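# Sort bottles onto ledges matching their cap colour

## Task

Put every bottle upright on the wall ledge whose label strip has the same colour as that bottle's cap, with the bottle's entire base resting on the ledge.

## Robot and tools

Robot: two seven-joint arms, left_arm and right_arm, each ending in a two-finger parallel gripper. Equal joint values on both arms give mirrored postures. Arm names do not correspond to image sides.

Frame: a single scene frame, in metres. Its origin lies on the plane z = 0, under the midpoint between the two arm bases, which sit 0.70 m above it. +z is up, +x is forward (the direction both arms face), and left_arm is on the +y side. Each gripper's fingers point along its own +z axis and close along its own y axis. end_effector_position is the point between the closed finger pads, just under 1 cm behind the tips. When the fingers close, the tips advance about 17 mm along gripper +z, mostly while the pads are still more than 70 mm apart. Reported poses can be off by a few centimetres, and more at long reach.

Row format, shared by every motion tool: 16 plain numbers covering both arms, even if only one of them moves. Order is x, y, z, qw, qx, qy, qz, opening for left_arm, then the same eight for right_arm. x, y, z is an absolute target for end_effector_position in metres, scene frame. The quaternion is an absolute orientation target, w first, scene frame. Opening runs from -1 (closed) to +1 (fully open, 0.145 m) and is an absolute command, not an offset. Going from fully open to closed takes at least about 0.5 s. To keep a gripper's orientation steady, repeat the same target quaternion in every row rather than copying the drifted reported one. To park an arm that touches nothing, resend on every call the full pose from the last result taken before it stopped moving, along with its intended opening. Sending 0 as an opening is a real command, so to leave a gripper unchanged, resend its present command (shown in "Tool commands", or else the last value you sent).

execute_actions(actions, cameras): actions is a list of actions. Each action is a table of up to 15 rows, one row per 1/30 s step. A short table repeats its last row to fill all 15 steps, so each action lasts 0.5 s. An empty list only returns the current state and images. An action is refused for both arms if any target lies more than 0.6 m from that gripper's current position along any of the gripper's own axes. A malformed action refuses the whole call, and so does a first action that fails this distance check against the last reported state. Each step, the controller clips commanded orientation to within 32 degrees of the measured one and solves damped IK, giving position priority. A single action may therefore fall short; the result's "Hand target" shows where each arm is actually heading, and the remainder must be sent next. Results include step readings of end_effector_position.

move(target, speed, blend, opening_speed, blocking, cameras): target is either one 16-number row or a list of up to 15 rows. Each is an absolute pose per arm, reached by a straight path from the current Hand target, with no 0.6 m check. speed is in m/s, from 0.002 to 1.1, default 0.25; rotation is capped at twice that value in rad/s. Give one number, or one per target. blend is in metres and rounds corners at intermediate targets; the default 0 halts at each target. opening_speed is the rate of opening change per second on the -1..1 scale, minimum 0.2. A first target's openings are sent at the start. Later targets' openings are sent on arrival, after all motion has settled. All paths finish together and are capped at 10 s. Paths ignore obstacles and the other arm. Grippers lag behind and can overshoot speed, especially with a nearly straight arm. Faster moves, and targets set deeper past a contact, hit and press harder. blocking=false returns after about 0.5 s; a new move then replaces the running one. The result adds a "move:" line with the ending (done, off_target, moving, held, fault) and the limits that acted. done means at rest within 3 mm and 2 degrees. limits=paced means the pose was clipped; limits=held means steps were withheld. Neither done nor off_target tells you whether something was touched.

wait(seconds 0–10): lets time pass while arms hold their commands, and returns early when a running move ends. stop(): brakes a running move, which needs some distance. zoom_image(camera "cam_high" or "cam_low", region [x0,y0,x1,y1] pixels, at most 504x504): magnifies part of the latest image. read_manual(section): returns licence texts only. finished_scene(scene): ends the scene permanently; the goal must stay satisfied without the robot. Make no other call after it in the same reply.

Results: grip_measured is the measured finger opening on the same -1..1 scale. The last joint value gives it in metres. To hold an object, keep commanding an opening well below grip_measured; a larger difference squeezes harder, up to about 10 N per pad. Joint torques follow joint order and include gravity; readings 3 and 4 wrap at ±28 N m. "within noise" means the arm is still. MOTOR HOT appears at 85 °C. At 100 °C an OVER-TEMPERATURE FAULT halts that arm for 30–60 s or longer. Holding loads, stretching out, or pushing against an unreachable pose all heat the motors, and this continues while you think. Cameras are cam_high and cam_low, each 896x504, with calibration provided. Time keeps running while you reason.

Avoid: collisions or presses between the two arms, including one gripper closing on the other's fingers. The clearance check does not guard against gripper-to-gripper contact. Also avoid knocking objects out of the work area, dropping bottles or letting them fall far, releasing a bottle that is still moving, hard hits against fixed things, fast closes, and large gripper turns that swing the elbow. Loose objects may get nudged now and then, so recheck positions.

Each tool is called after ">>>" by a JSON object that holds its "name" and its "arguments".

## Session

>>> {"name": "execute_actions", "arguments": {"actions": []}}

Nothing of this call was run. Scene 2 begins with your next reply.

>>> {"name": "execute_actions", "arguments": {"actions": []}}

>>> {"name": "zoom_image", "arguments": {"camera": "cam_high", "region": [420, 180, 680, 420]}}

>>> {"name": "zoom_image", "arguments": {"camera": "cam_low", "region": [320, 120, 640, 400]}}

Scene clock: 0.00 s.
left_arm: end_effector_position=(+0.2239, +0.1828, +0.6144) grip_measured=+1.00 end_effector_quat_wxyz=(-0.319, +0.395, -0.515, +0.691) | right_arm: end_effector_position=(+0.4009, -0.1655, +0.3728) grip_measured=+1.00 end_effector_quat_wxyz=(+0.260, +0.265, +0.837, +0.401)
Joint positions: left_arm=[-1.106 0.942 0.535 2.339 -0.48 -0.199 -0.367 0.145] | right_arm=[0.583 0.619 -0.841 0.925 -1.182 -0.496 -0.047 0.145]
Joint velocities: within noise
Joint torques (N m): no reading
Motor temperatures (°C): left_arm=[20 21 22 20 21 23 21] | right_arm=[20 22 22 19 20 19 21]
Hand target: left_arm +0.2239, +0.1828, +0.6144; -0.319, +0.395, -0.515, +0.691 | right_arm +0.4009, -0.1655, +0.3728; +0.260, +0.265, +0.837, +0.401
Tool commands: left_gripper/opening=+1.0 right_gripper/opening=+1.0

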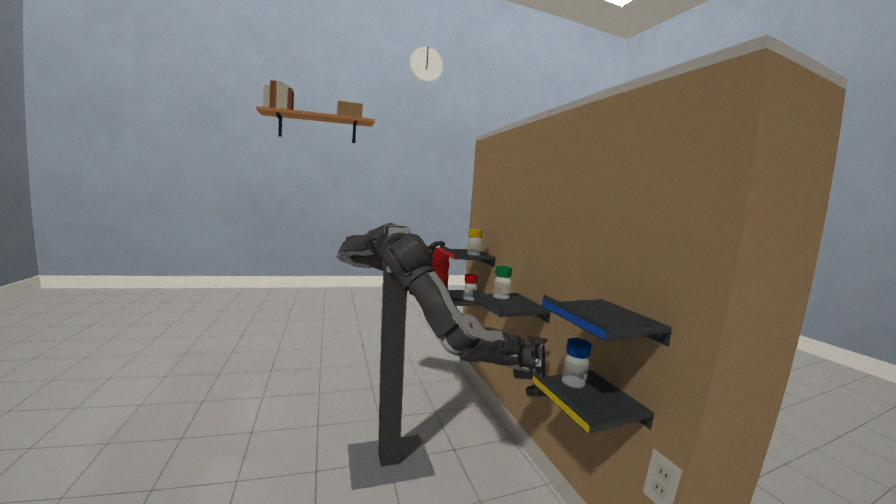

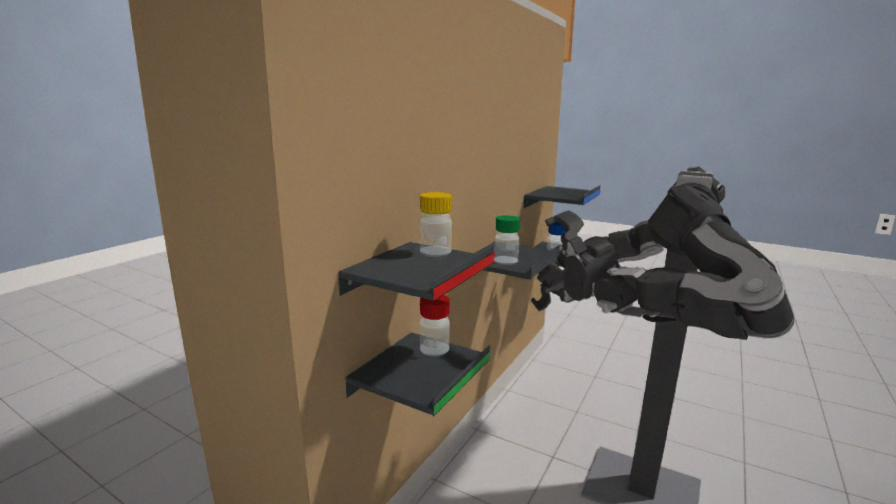

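Scaled by 1.938 from the camera's 896x504 image, which has a finer 1280x720 frame.

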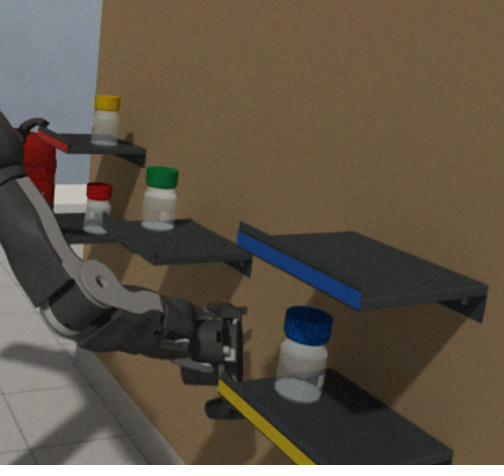

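Scaled by 1.575 from the camera's 896x504 image, which has a finer 1280x720 frame.

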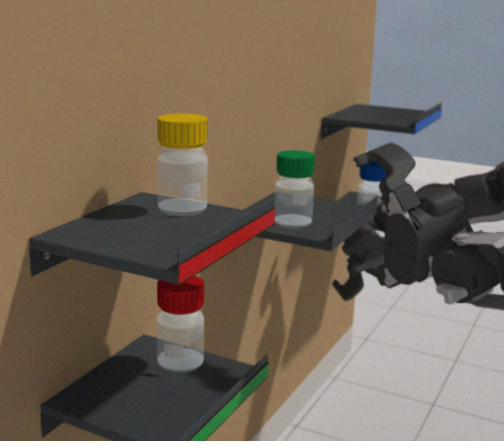

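>>> {"name": "move", "arguments": {"target": [[0.24,0.25,0.64,-0.05,0.69,-0.05,0.72,1.0,0.26,-0.21,0.375,0.26,0.265,0.837,0.401,1.0],[0.25,0.33,0.686,0,0.7071,0,0.7071,1.0,0.25,-0.32,0.46,0,0.7071,0,0.7071,0.7],[0.32,0.332,0.686,0,0.7071,0,0.7071,1.0,0.31,-0.351,0.486,0,0.7071,0,0.7071,0.7]], "blend": [0.03,0.03,0], "speed": [0.4,0.5,0.25]}}

>>> {"name": "zoom_image", "arguments": {"camera": "cam_high", "region": [420, 180, 680, 420]}}

>>> {"name": "zoom_image", "arguments": {"camera": "cam_low", "region": [380, 120, 640, 400]}}

Scene clock: 48.00 s.
left_arm: end_effector_position=(+0.3203, +0.3303, +0.6880) grip_measured=+1.00 end_effector_quat_wxyz=(+0.001, +0.705, -0.004, +0.709) | right_arm: end_effector_position=(+0.3106, -0.3519, +0.4887) grip_measured=+0.70 end_effector_quat_wxyz=(+0.002, +0.704, +0.000, +0.710)
Joint positions: left_arm=[-1.117 1.285 1.169 1.99 1.467 0.079 -0.146 0.145] | right_arm=[-0.339 1.139 -0.245 1.469 1.142 -0.612 -0.017 0.125]
Joint velocities: within noise
Joint torques (N m): left_arm=[2.41 2.78 2.55 0.66 0.11 -0.69 -0.06] | right_arm=[2.33 6.24 2.77 1.46 0.19 -0.31 0.15]
Motor temperatures (°C): left_arm=[20 21 23 21 21 23 21] | right_arm=[22 23 23 19 20 19 21]
Hand target: left_arm +0.3200, +0.3320, +0.6860; +0.000, +0.707, +0.000, +0.707 | right_arm +0.3100, -0.3510, +0.4860; +0.000, +0.707, +0.000, +0.707
Off the commanded pose: left_arm 0.003 m, 1 deg | right_arm 0.003 m, 1 deg.
move: done; blend cut to 0 m at target 2

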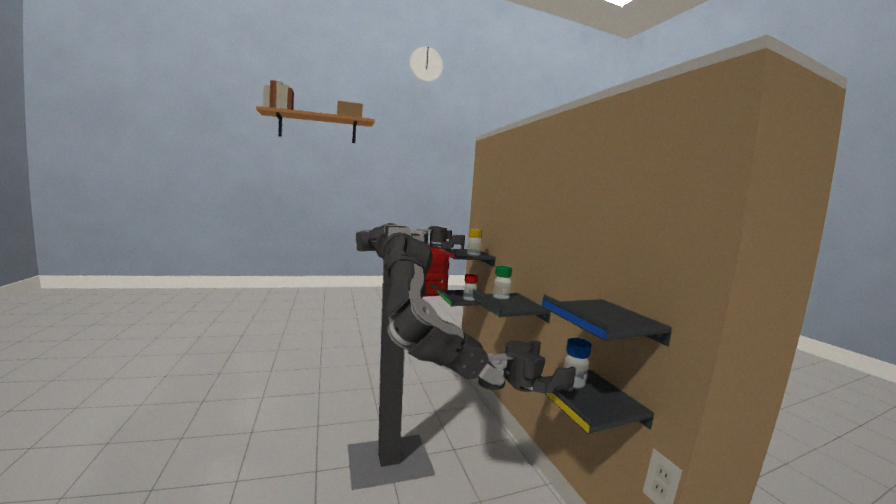

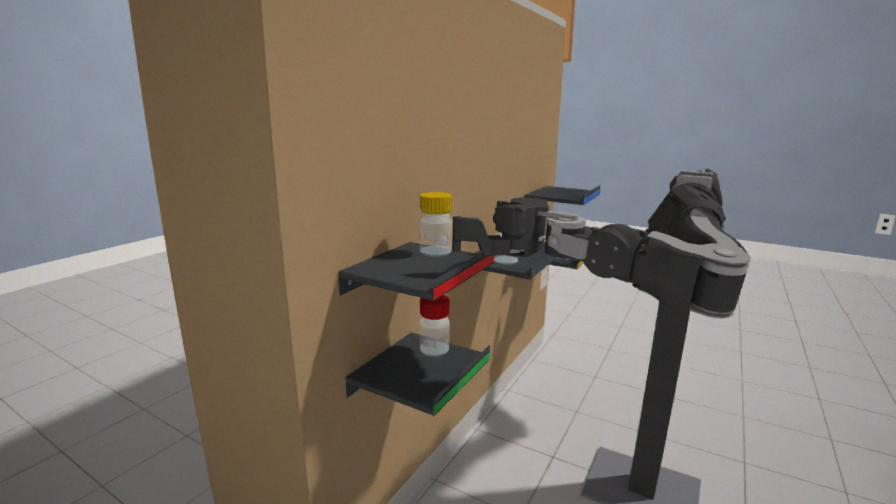

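Scaled by 1.938 from the camera's 896x504 image, which has a finer 1280x720 frame.

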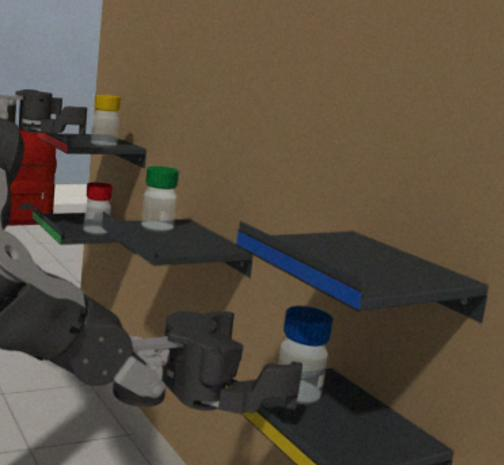

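Scaled by 1.800 from the camera's 896x504 image, which has a finer 1280x720 frame.

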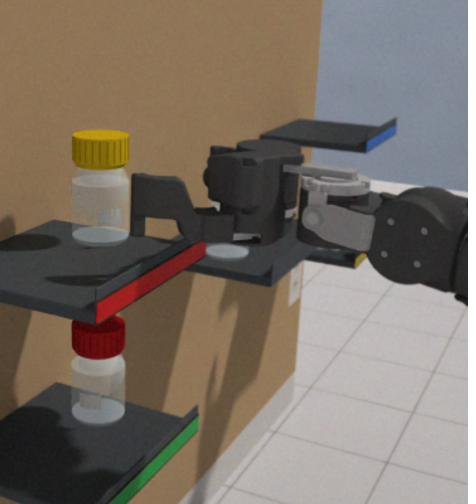

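>>> {"name": "move", "arguments": {"target": [[0.4,0.332,0.684,0,0.7071,0,0.7071,1.0,0.388,-0.351,0.484,0,0.7071,0,0.7071,0.7],[0.4,0.332,0.684,0,0.7071,0,0.7071,-1.0,0.388,-0.351,0.484,0,0.7071,0,0.7071,-1.0]], "opening_speed": 2, "speed": 0.2}}

>>> {"name": "zoom_image", "arguments": {"camera": "cam_high", "region": [420, 180, 680, 420]}}

>>> {"name": "zoom_image", "arguments": {"camera": "cam_low", "region": [380, 120, 640, 400]}}

Scene clock: 58.57 s.
left_arm: end_effector_position=(+0.4001, +0.3324, +0.6853) grip_measured=-0.31 end_effector_quat_wxyz=(-0.001, +0.705, +0.000, +0.709) | right_arm: end_effector_position=(+0.3885, -0.3520, +0.4867) grip_measured=-0.43 end_effector_quat_wxyz=(+0.001, +0.704, -0.002, +0.710)
Joint positions: left_arm=[-1.381 1.687 1.305 1.645 1.584 -0.083 -0.189 0.052] | right_arm=[0.213 0.94 -0.467 1.143 1.055 -0.411 0.098 0.043]
Joint velocities: within noise
Joint torques (N m): left_arm=[4.95 1.54 4.08 0.25 0.11 -0.55 0.15] | right_arm=[4.02 6.53 2.67 2.06 0.15 -0.32 0.11]
Motor temperatures (°C): left_arm=[21 21 24 21 21 24 21] | right_arm=[22 23 23 19 20 19 21]
Hand target: left_arm +0.4000, +0.3320, +0.6839; +0.000, +0.707, +0.000, +0.707 | right_arm +0.3880, -0.3509, +0.4839; +0.000, +0.707, +0.000, +0.707
Off the commanded pose: left_arm 0.001 m, 0 deg | right_arm 0.003 m, 1 deg.
joint sent to its limit (left arm) — joint 5 (forearm roll), upper limit. The joint targets still meet the commanded pose.
move: done

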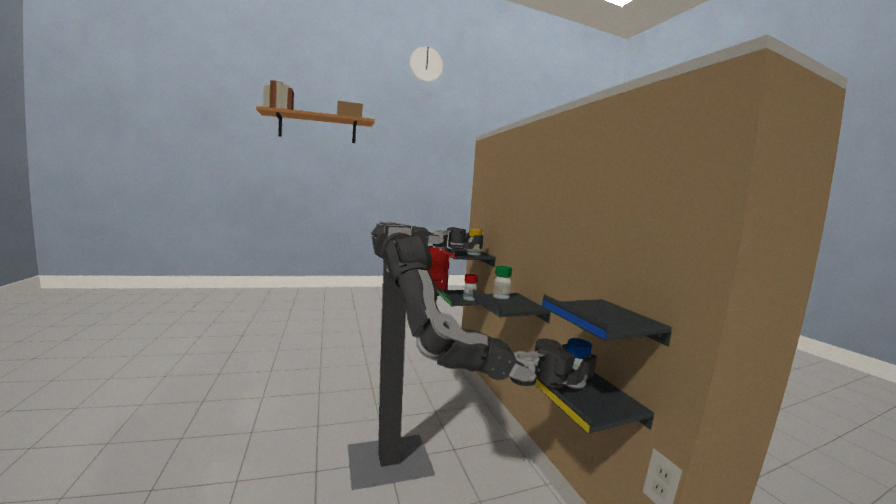

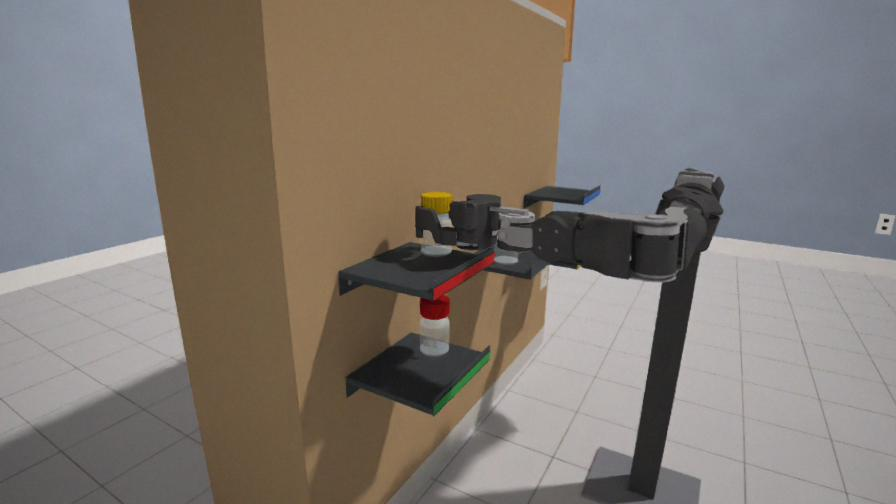

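Scaled by 1.938 from the camera's 896x504 image, which has a finer 1280x720 frame.

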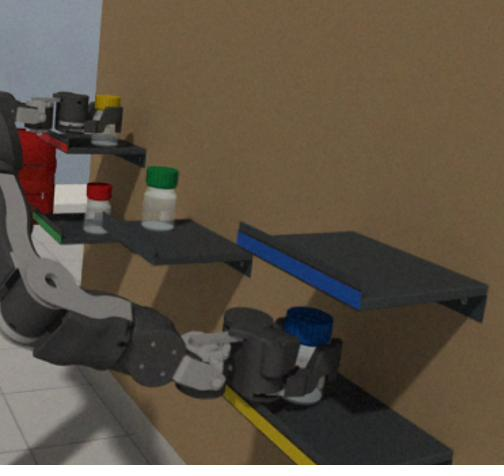

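Scaled by 1.800 from the camera's 896x504 image, which has a finer 1280x720 frame.

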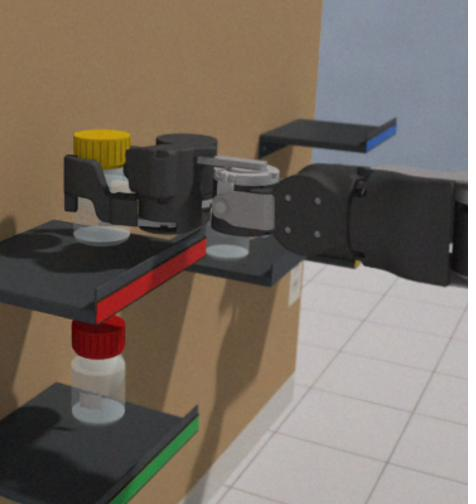

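>>> {"name": "move", "arguments": {"target": [0.4,0.332,0.705,0,0.7071,0,0.7071,-1.0,0.388,-0.351,0.505,0,0.7071,0,0.7071,-1.0], "speed": 0.1}}

>>> {"name": "zoom_image", "arguments": {"camera": "cam_high", "region": [520, 310, 660, 420]}}

>>> {"name": "zoom_image", "arguments": {"camera": "cam_low", "region": [380, 160, 540, 280]}}

Scene clock: 71.77 s.
left_arm: end_effector_position=(+0.4003, +0.3317, +0.7041) grip_measured=-0.31 end_effector_quat_wxyz=(-0.003, +0.708, -0.002, +0.706) | right_arm: end_effector_position=(+0.3876, -0.3492, +0.5021) grip_measured=-0.43 end_effector_quat_wxyz=(-0.002, +0.710, +0.003, +0.704)
Joint positions: left_arm=[-1.407 1.685 1.428 1.646 1.584 0.024 -0.189 0.052] | right_arm=[0.195 1.004 -0.462 1.235 1.087 -0.358 0.062 0.043]
Joint velocities: within noise
Joint torques (N m): left_arm=[5.31 1.02 4.34 0.17 0.11 -0.8 0.16] | right_arm=[4.13 7.42 4.74 2.52 0.25 -0.52 -0.16]
Motor temperatures (°C): left_arm=[21 21 25 21 21 24 21] | right_arm=[22 24 23 19 20 19 21]
Hand target: left_arm +0.4000, +0.3320, +0.7050; -0.001, +0.707, -0.002, +0.707 | right_arm +0.3880, -0.3510, +0.5049; +0.000, +0.707, +0.000, +0.707
Off the commanded pose: left_arm 0.001 m, 0 deg | right_arm 0.003 m, 1 deg.
joint sent to its limit (left arm) — joint 1 (shoulder pitch), lower limit; joint 5 (forearm roll), upper limit. The joint targets still meet the commanded pose.
move: done

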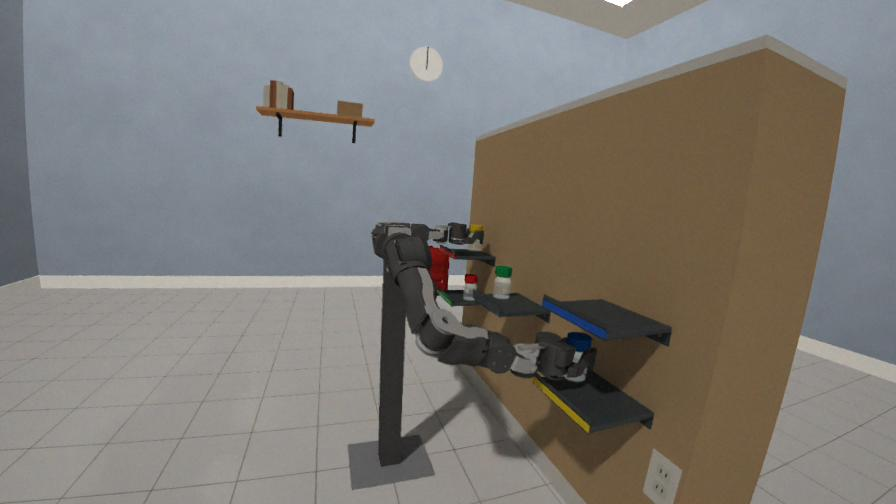

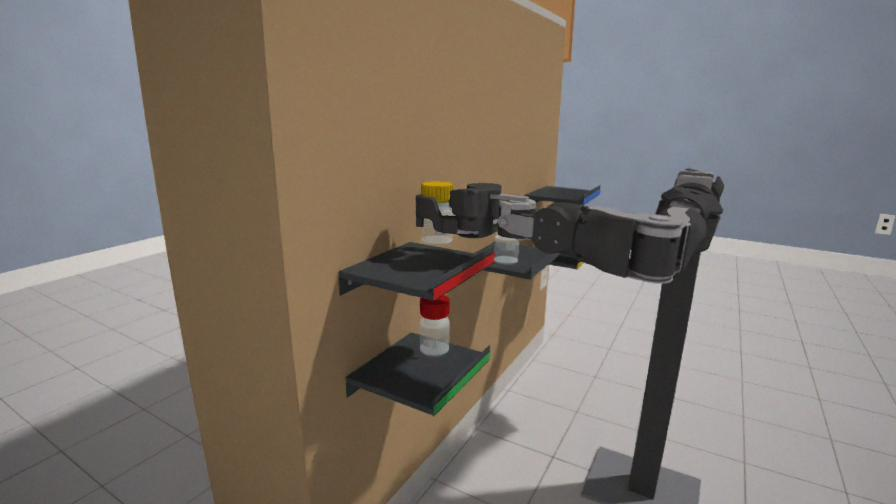

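Scaled by 3.600 from the camera's 896x504 image, which has a finer 1280x720 frame.

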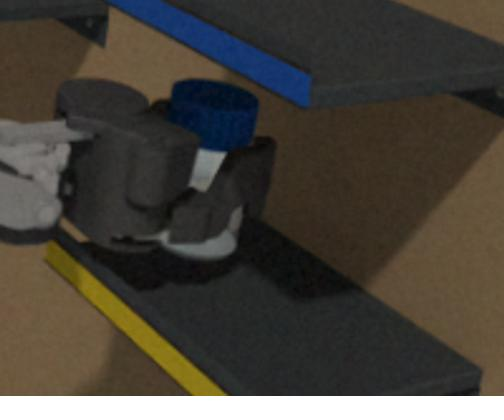

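Scaled by 3.150 from the camera's 896x504 image, which has a finer 1280x720 frame.

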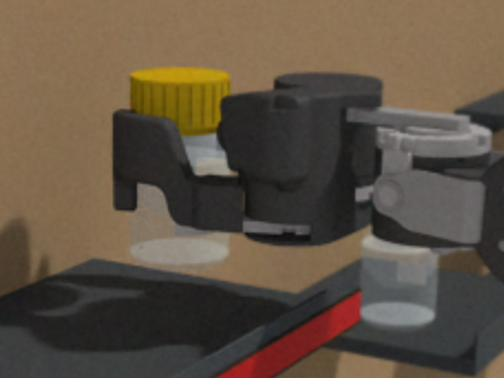

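>>> {"name": "move", "arguments": {"target": [[0.25,0.31,0.71,0.05,0.705,-0.05,0.705,-1.0,0.25,-0.34,0.515,0,0.7071,0,0.7071,-1.0],[0.205,0.18,0.58,0.183,0.683,-0.183,0.683,-1.0,0.235,-0.34,0.66,0,0.7071,0,0.7071,-1.0],[0.20,0.16,0.45,0.183,0.683,-0.183,0.683,-1.0,0.25,-0.345,0.71,0,0.7071,0,0.7071,-1.0],[0.205,0.06,0.50,0.183,0.683,-0.183,0.683,-1.0,0.388,-0.35,0.712,0,0.7071,0,0.7071,-1.0]], "blend": [0.03,0.04,0.04,0], "speed": 0.25}}

>>> {"name": "zoom_image", "arguments": {"camera": "cam_high", "region": [520, 200, 660, 310]}}

Scene clock: 102.27 s.
left_arm: end_effector_position=(+0.2041, +0.0591, +0.4981) grip_measured=-0.31 end_effector_quat_wxyz=(+0.185, +0.685, -0.186, +0.679) | right_arm: end_effector_position=(+0.3878, -0.3504, +0.7085) grip_measured=-0.55 end_effector_quat_wxyz=(+0.010, +0.711, +0.010, +0.703)
Joint positions: left_arm=[-0.657 0.435 -0.339 2.15 0.114 -0.174 0.017 0.052] | right_arm=[-1.311 1.618 1.363 1.631 1.559 0.065 -0.103 0.034]
Joint velocities: within noise
Joint torques (N m): left_arm=[-0.09 0.41 0.23 6.08 0.1 -0.79 -0.02] | right_arm=[3.6 2.23 6.12 0.28 0.09 -0.78 -0.06]
Motor temperatures (°C): left_arm=[22 21 26 21 21 25 21] | right_arm=[22 24 24 19 20 20 21]
Hand target: left_arm +0.2049, +0.0600, +0.5000; +0.183, +0.683, -0.183, +0.683 | right_arm +0.3879, -0.3501, +0.7119; +0.009, +0.706, +0.010, +0.708
Off the commanded pose: left_arm 0.002 m, 1 deg | right_arm 0.004 m, 2 deg.
joint sent to its limit (right arm) — joint 1 (shoulder pitch), lower limit; joint 5 (forearm roll), upper limit. The joint targets still meet the commanded pose.
move: off_target (right_arm)

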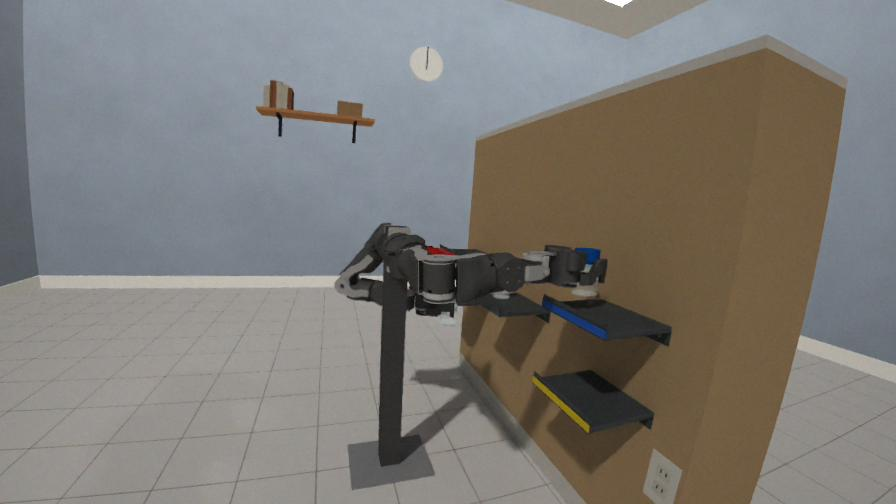

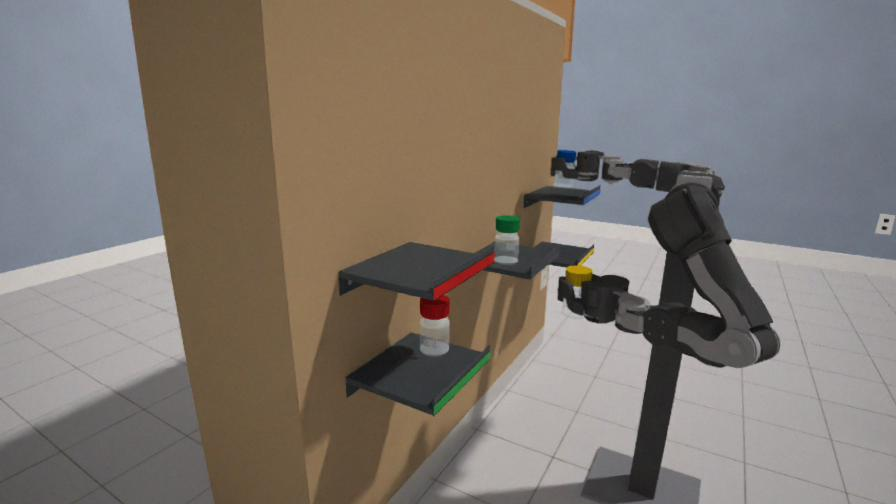

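Scaled by 3.600 from the camera's 896x504 image, which has a finer 1280x720 frame.

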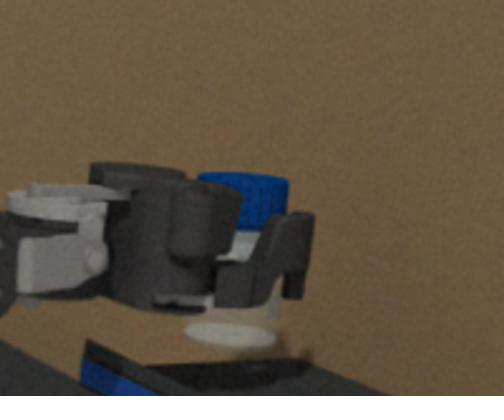

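>>> {"name": "move", "arguments": {"target": [[0.21,0.055,0.63,0.183,0.683,-0.183,0.683,-1.0,0.388,-0.35,0.684,0,0.7071,0,0.7071,-1.0],[0.27,-0.01,0.64,0.183,0.683,-0.183,0.683,-1.0,0.388,-0.35,0.678,0,0.7071,0,0.7071,-1.0]], "speed": [0.12,0.12]}}

>>> {"name": "zoom_image", "arguments": {"camera": "cam_high", "region": [520, 200, 660, 310]}}

>>> {"name": "zoom_image", "arguments": {"camera": "cam_low", "region": [440, 130, 640, 290]}}

Scene clock: 114.33 s.
left_arm: end_effector_position=(+0.2707, -0.0106, +0.6380) grip_measured=-0.31 end_effector_quat_wxyz=(+0.184, +0.685, -0.183, +0.681) | right_arm: end_effector_position=(+0.3877, -0.3496, +0.6842) grip_measured=-0.55 end_effector_quat_wxyz=(+0.005, +0.699, +0.007, +0.715)
Joint positions: left_arm=[0.223 0.221 -0.716 2.372 0.452 0.781 -0.49 0.052] | right_arm=[-1.31 1.62 1.224 1.632 1.559 -0.107 -0.107 0.034]
Joint velocities: within noise
Joint torques (N m): left_arm=[4.95 -0.59 0.08 5.18 -0.09 -0.55 -0.05] | right_arm=[3.49 2.57 2.43 0.27 0.1 -0.3 -0.16]
Motor temperatures (°C): left_arm=[21 21 25 22 21 25 21] | right_arm=[22 24 24 19 20 20 21]
Hand target: left_arm +0.2700, -0.0100, +0.6400; +0.183, +0.683, -0.183, +0.683 | right_arm +0.3878, -0.3500, +0.6781; +0.007, +0.706, +0.006, +0.708
Off the commanded pose: left_arm 0.002 m, 0 deg | right_arm 0.006 m, 2 deg.
joint sent to its limit (left arm) — joint 6 (wrist pitch), upper limit. The joint targets still meet the commanded pose.
joint sent to its limit (right arm) — joint 1 (shoulder pitch), lower limit; joint 5 (forearm roll), upper limit. The joint targets still meet the commanded pose.
move: off_target (right_arm)

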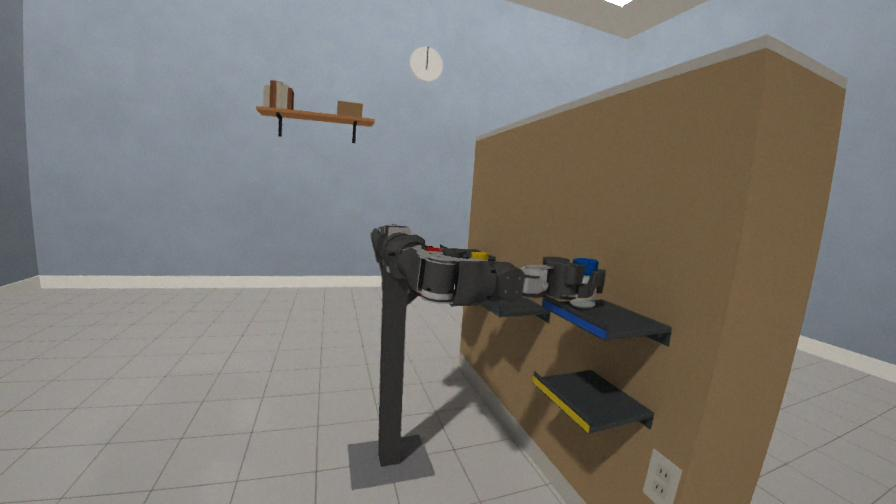

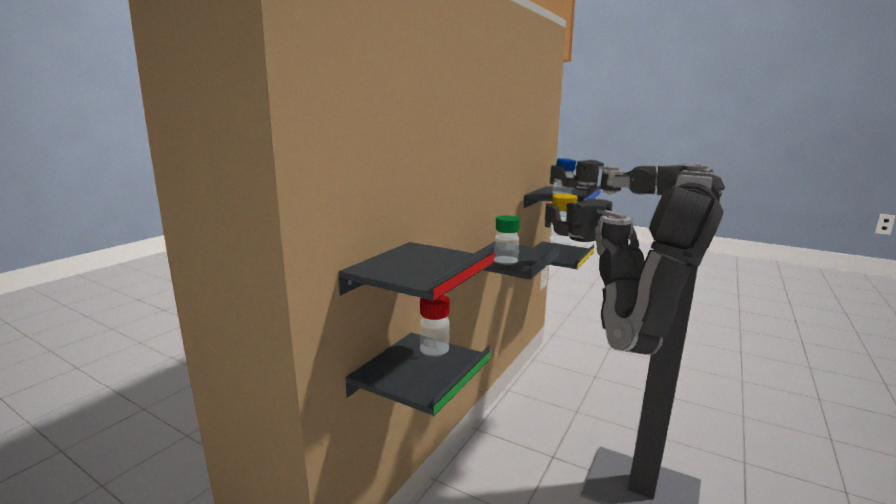

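Scaled by 3.600 from the camera's 896x504 image, which has a finer 1280x720 frame.

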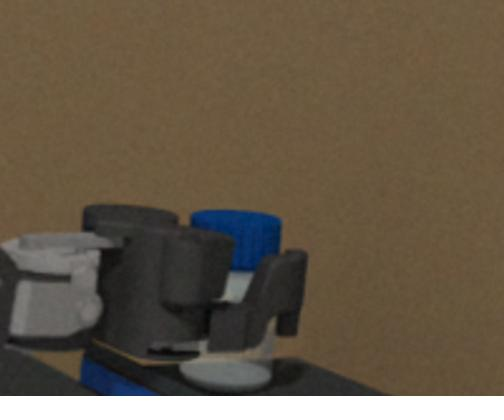

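Scaled by 2.520 from the camera's 896x504 image, which has a finer 1280x720 frame.

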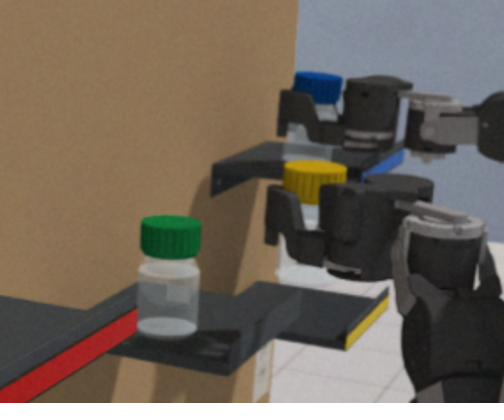

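>>> {"name": "move", "arguments": {"target": [[0.37,-0.055,0.63,0.183,0.683,-0.183,0.683,-1.0,0.388,-0.35,0.682,0.005,0.703,0.007,0.711,-1.0],[0.37,-0.057,0.597,0.183,0.683,-0.183,0.683,-1.0,0.388,-0.35,0.682,0.005,0.703,0.007,0.711,0.4],[0.37,-0.057,0.579,0.183,0.683,-0.183,0.683,-1.0,0.24,-0.36,0.69,0,0.7071,0,0.7071,0.4]], "speed": [0.2,0.15,0.15], "opening_speed": 2}}

>>> {"name": "zoom_image", "arguments": {"camera": "cam_high", "region": [460, 200, 660, 330]}}

>>> {"name": "zoom_image", "arguments": {"camera": "cam_low", "region": [440, 130, 640, 290]}}

Scene clock: 128.83 s.
left_arm: end_effector_position=(+0.3703, -0.0567, +0.5827) grip_measured=-0.31 end_effector_quat_wxyz=(+0.183, +0.681, -0.181, +0.685) | right_arm: end_effector_position=(+0.2402, -0.3604, +0.6896) grip_measured=+0.40 end_effector_quat_wxyz=(+0.000, +0.706, -0.003, +0.708)
Joint positions: left_arm=[0.476 0.116 -0.79 1.708 0.44 0.369 -0.355 0.052] | right_arm=[-1.312 0.887 1.428 2.082 1.462 0.13 0.164 0.105]
Joint velocities: within noise
Joint torques (N m): left_arm=[6.21 -1.41 0.54 3.67 -0.06 -0.79 0.19] | right_arm=[-0.36 1.81 4.96 0.7 0.14 -0.28 0.17]
Motor temperatures (°C): left_arm=[22 21 24 22 21 25 21] | right_arm=[22 23 24 19 20 20 21]
Hand target: left_arm +0.3700, -0.0570, +0.5791; +0.183, +0.683, -0.183, +0.683 | right_arm +0.2400, -0.3600, +0.6900; +0.000, +0.707, +0.000, +0.707
Off the commanded pose: left_arm 0.004 m, 0 deg | right_arm 0.001 m, 0 deg.
joint sent to its limit (right arm) — joint 1 (shoulder pitch), lower limit. The joint targets still meet the commanded pose.
move: off_target (left_arm)

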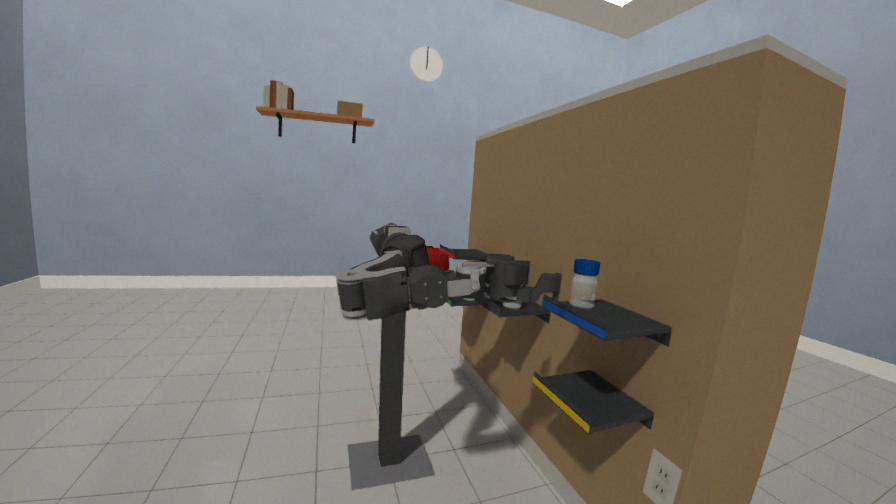

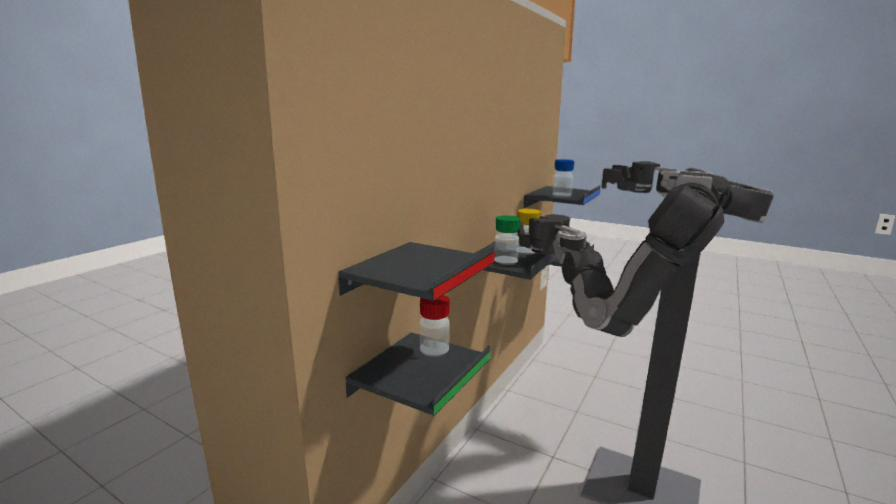

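Scaled by 2.520 from the camera's 896x504 image, which has a finer 1280x720 frame.

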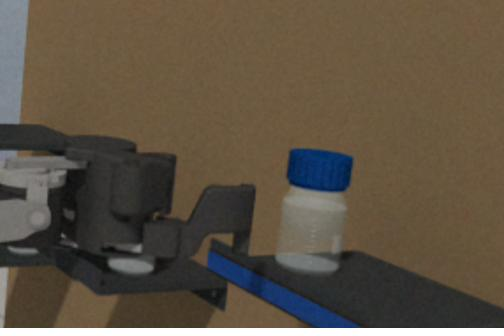

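Scaled by 2.520 from the camera's 896x504 image, which has a finer 1280x720 frame.

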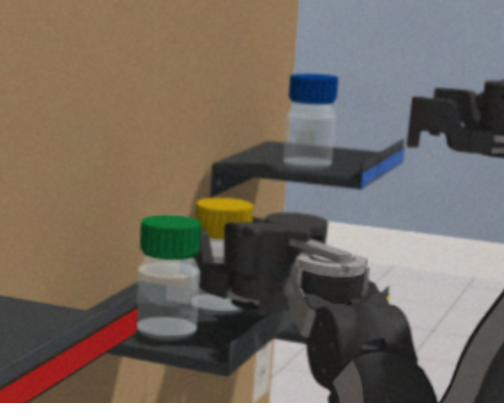

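>>> {"name": "move", "arguments": {"target": [[0.37,-0.057,0.582,0.183,0.683,-0.183,0.683,0.0,0.235,-0.35,0.68,0,0.7071,0,0.7071,0.15],[0.26,0.007,0.595,0.183,0.683,-0.183,0.683,0.0,0.21,-0.33,0.52,0,0.7071,0,0.7071,0.15],[0.22,0.16,0.47,0,0.7071,0,0.7071,0.0,0.21,-0.21,0.42,0,0.7071,0,0.7071,0.15],[0.26,0.33,0.486,0,0.7071,0,0.7071,1.0,0.235,-0.10,0.50,0,0.7071,0,0.7071,0.15],[0.31,0.334,0.486,0,0.7071,0,0.7071,1.0,0.27,-0.056,0.59,0,0.7071,0,0.7071,0.15]], "speed": [0.1,0.2,0.35,0.35,0.3], "blend": [0,0.02,0.04,0,0], "opening_speed": 2}}

>>> {"name": "zoom_image", "arguments": {"camera": "cam_high", "region": [420, 200, 660, 330]}}

>>> {"name": "zoom_image", "arguments": {"camera": "cam_low", "region": [390, 150, 640, 400]}}

Scene clock: 159.10 s.
left_arm: end_effector_position=(+0.3107, +0.3346, +0.4889) grip_measured=+1.00 end_effector_quat_wxyz=(-0.002, +0.704, -0.001, +0.710) | right_arm: end_effector_position=(+0.2699, -0.0562, +0.5911) grip_measured=+0.15 end_effector_quat_wxyz=(-0.001, +0.705, +0.000, +0.709)
Joint positions: left_arm=[-0.33 1.142 -0.287 1.539 1.092 -0.609 -0.113 0.145] | right_arm=[-0.37 -0.178 -0.552 2.295 -0.378 0.453 -0.303 0.087]
Joint velocities: within noise
Joint torques (N m): left_arm=[3.55 5.55 1.73 1.7 0.13 -0.53 0.22] | right_arm=[1.36 -2.07 -1.87 3.45 0 -0.3 -0.14]
Motor temperatures (°C): left_arm=[22 21 23 22 21 25 21] | right_arm=[21 23 24 19 20 20 21]
Hand target: left_arm +0.3100, +0.3340, +0.4861; +0.000, +0.707, +0.000, +0.707 | right_arm +0.2700, -0.0560, +0.5900; +0.000, +0.707, +0.000, +0.707
Off the commanded pose: left_arm 0.003 m, 0 deg | right_arm 0.001 m, 0 deg.
joint read past its limit (right arm) — joint 2 (shoulder roll), lower limit.
joint sent to its limit (right arm) — joint 2 (shoulder roll), lower limit. The joint targets still meet the commanded pose.
move: done

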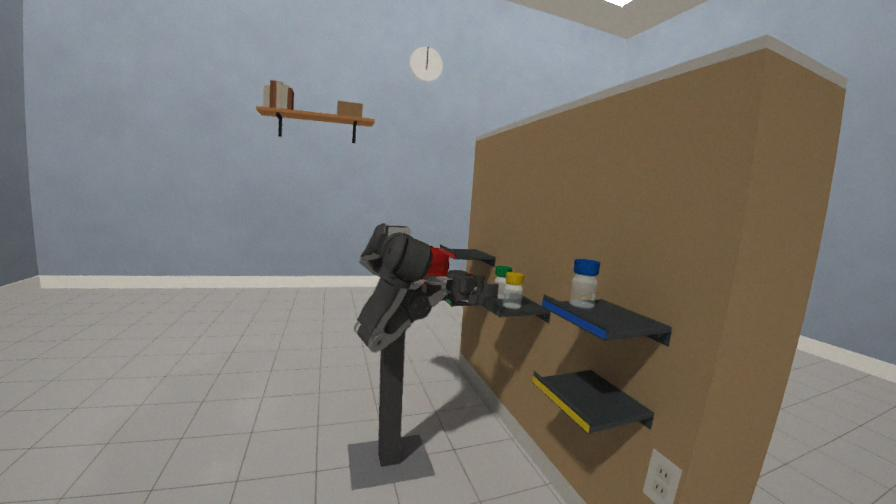

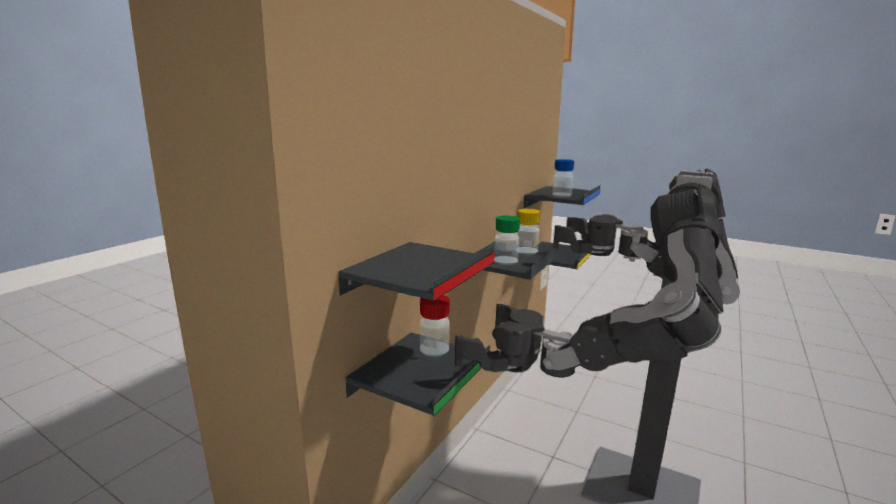

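Scaled by 2.100 from the camera's 896x504 image, which has a finer 1280x720 frame.

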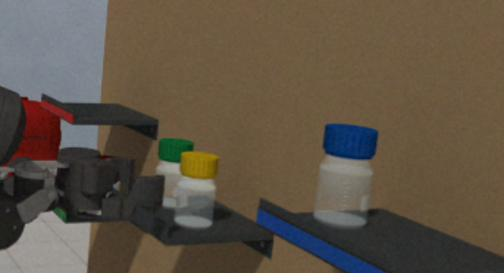

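Scaled by 2.016 from the camera's 896x504 image, which has a finer 1280x720 frame.

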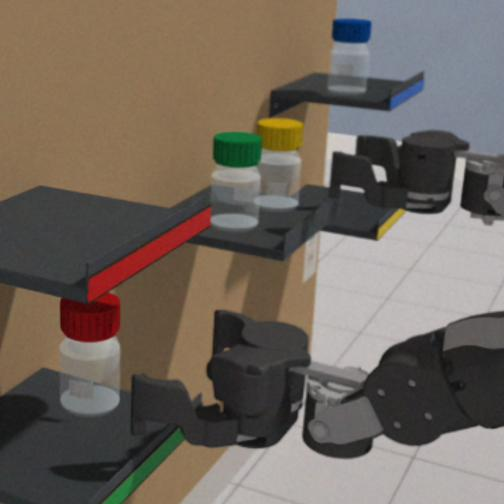

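>>> {"name": "move", "arguments": {"target": [[0.398,0.334,0.484,0,0.7071,0,0.7071,1.0,0.366,-0.056,0.588,0,0.7071,0,0.7071,0.15],[0.398,0.334,0.484,0,0.7071,0,0.7071,-0.8,0.366,-0.056,0.588,0,0.7071,0,0.7071,-0.8],[0.398,0.334,0.505,0,0.7071,0,0.7071,-0.8,0.366,-0.06,0.615,0,0.7071,0,0.7071,-0.8]], "speed": [0.2,0.1,0.1], "opening_speed": 2}}

>>> {"name": "zoom_image", "arguments": {"camera": "cam_high", "region": [420, 200, 660, 330]}}

>>> {"name": "zoom_image", "arguments": {"camera": "cam_low", "region": [390, 150, 640, 400]}}

Scene clock: 174.83 s.
left_arm: end_effector_position=(+0.3982, +0.3329, +0.5033) grip_measured=-0.53 end_effector_quat_wxyz=(+0.002, +0.709, -0.002, +0.705) | right_arm: end_effector_position=(+0.3663, -0.0594, +0.6134) grip_measured=-0.28 end_effector_quat_wxyz=(-0.001, +0.709, +0.002, +0.705)
Joint positions: left_arm=[0.251 0.968 -0.505 1.254 1.049 -0.331 0 0.035] | right_arm=[0.185 -0.177 -0.368 1.986 -0.119 0.656 -0.32 0.054]
Joint velocities: within noise
Joint torques (N m): left_arm=[5.74 6.69 3.36 3.54 0.19 -0.77 -0.05] | right_arm=[4.07 -2.33 -1.02 4.12 -0.06 -0.54 -0.16]
Motor temperatures (°C): left_arm=[22 22 24 22 21 25 21] | right_arm=[21 23 23 20 20 20 21]
Hand target: left_arm +0.3980, +0.3341, +0.5050; +0.000, +0.707, +0.000, +0.707 | right_arm +0.3660, -0.0600, +0.6150; +0.000, +0.707, +0.000, +0.707
Off the commanded pose: left_arm 0.002 m, 0 deg | right_arm 0.002 m, 0 deg.
joint read past its limit (right arm) — joint 2 (shoulder roll), lower limit.
joint sent to its limit (right arm) — joint 2 (shoulder roll), lower limit. The joint targets still meet the commanded pose.
move: done; target 2's new opening was sent with left_arm's hand 0.004 m and 1 deg from that target

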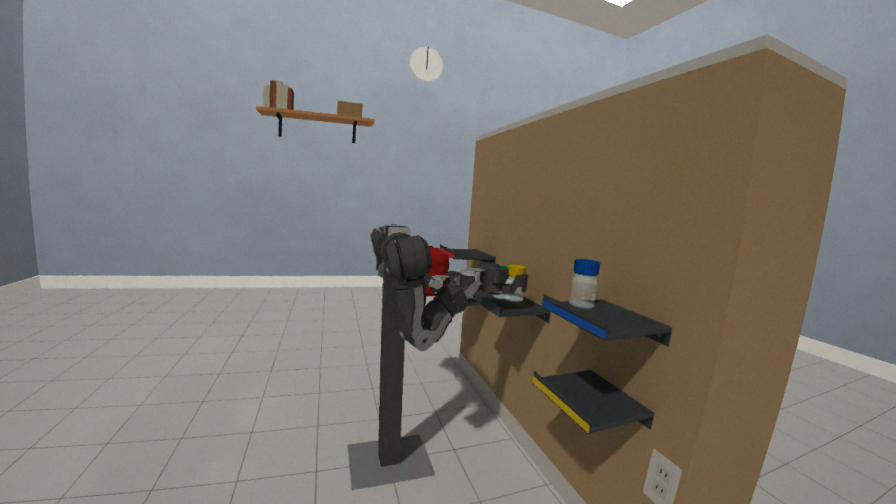

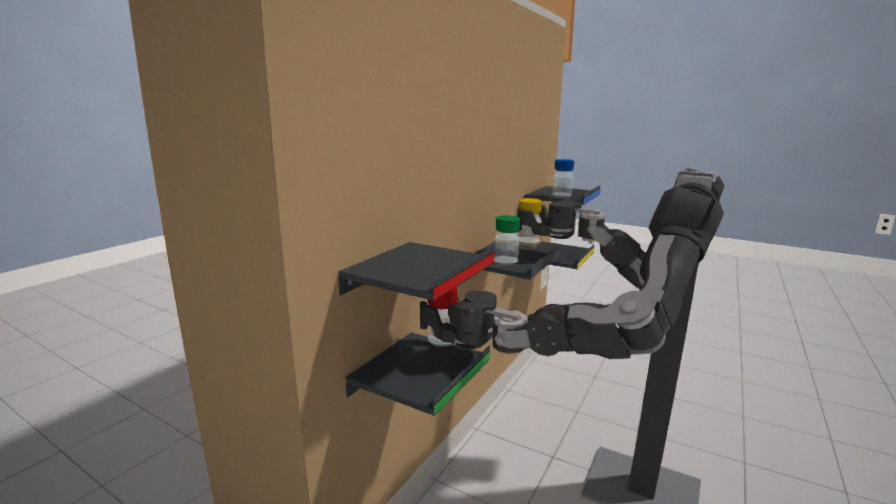

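Scaled by 2.100 from the camera's 896x504 image, which has a finer 1280x720 frame.

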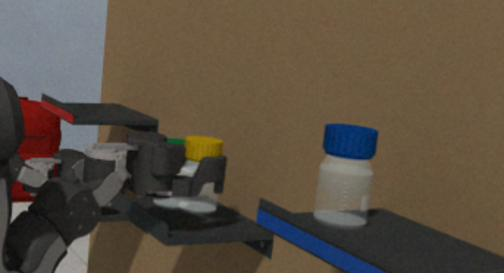

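Scaled by 2.016 from the camera's 896x504 image, which has a finer 1280x720 frame.

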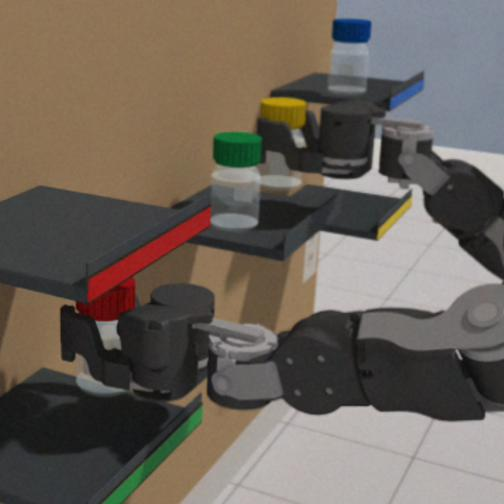

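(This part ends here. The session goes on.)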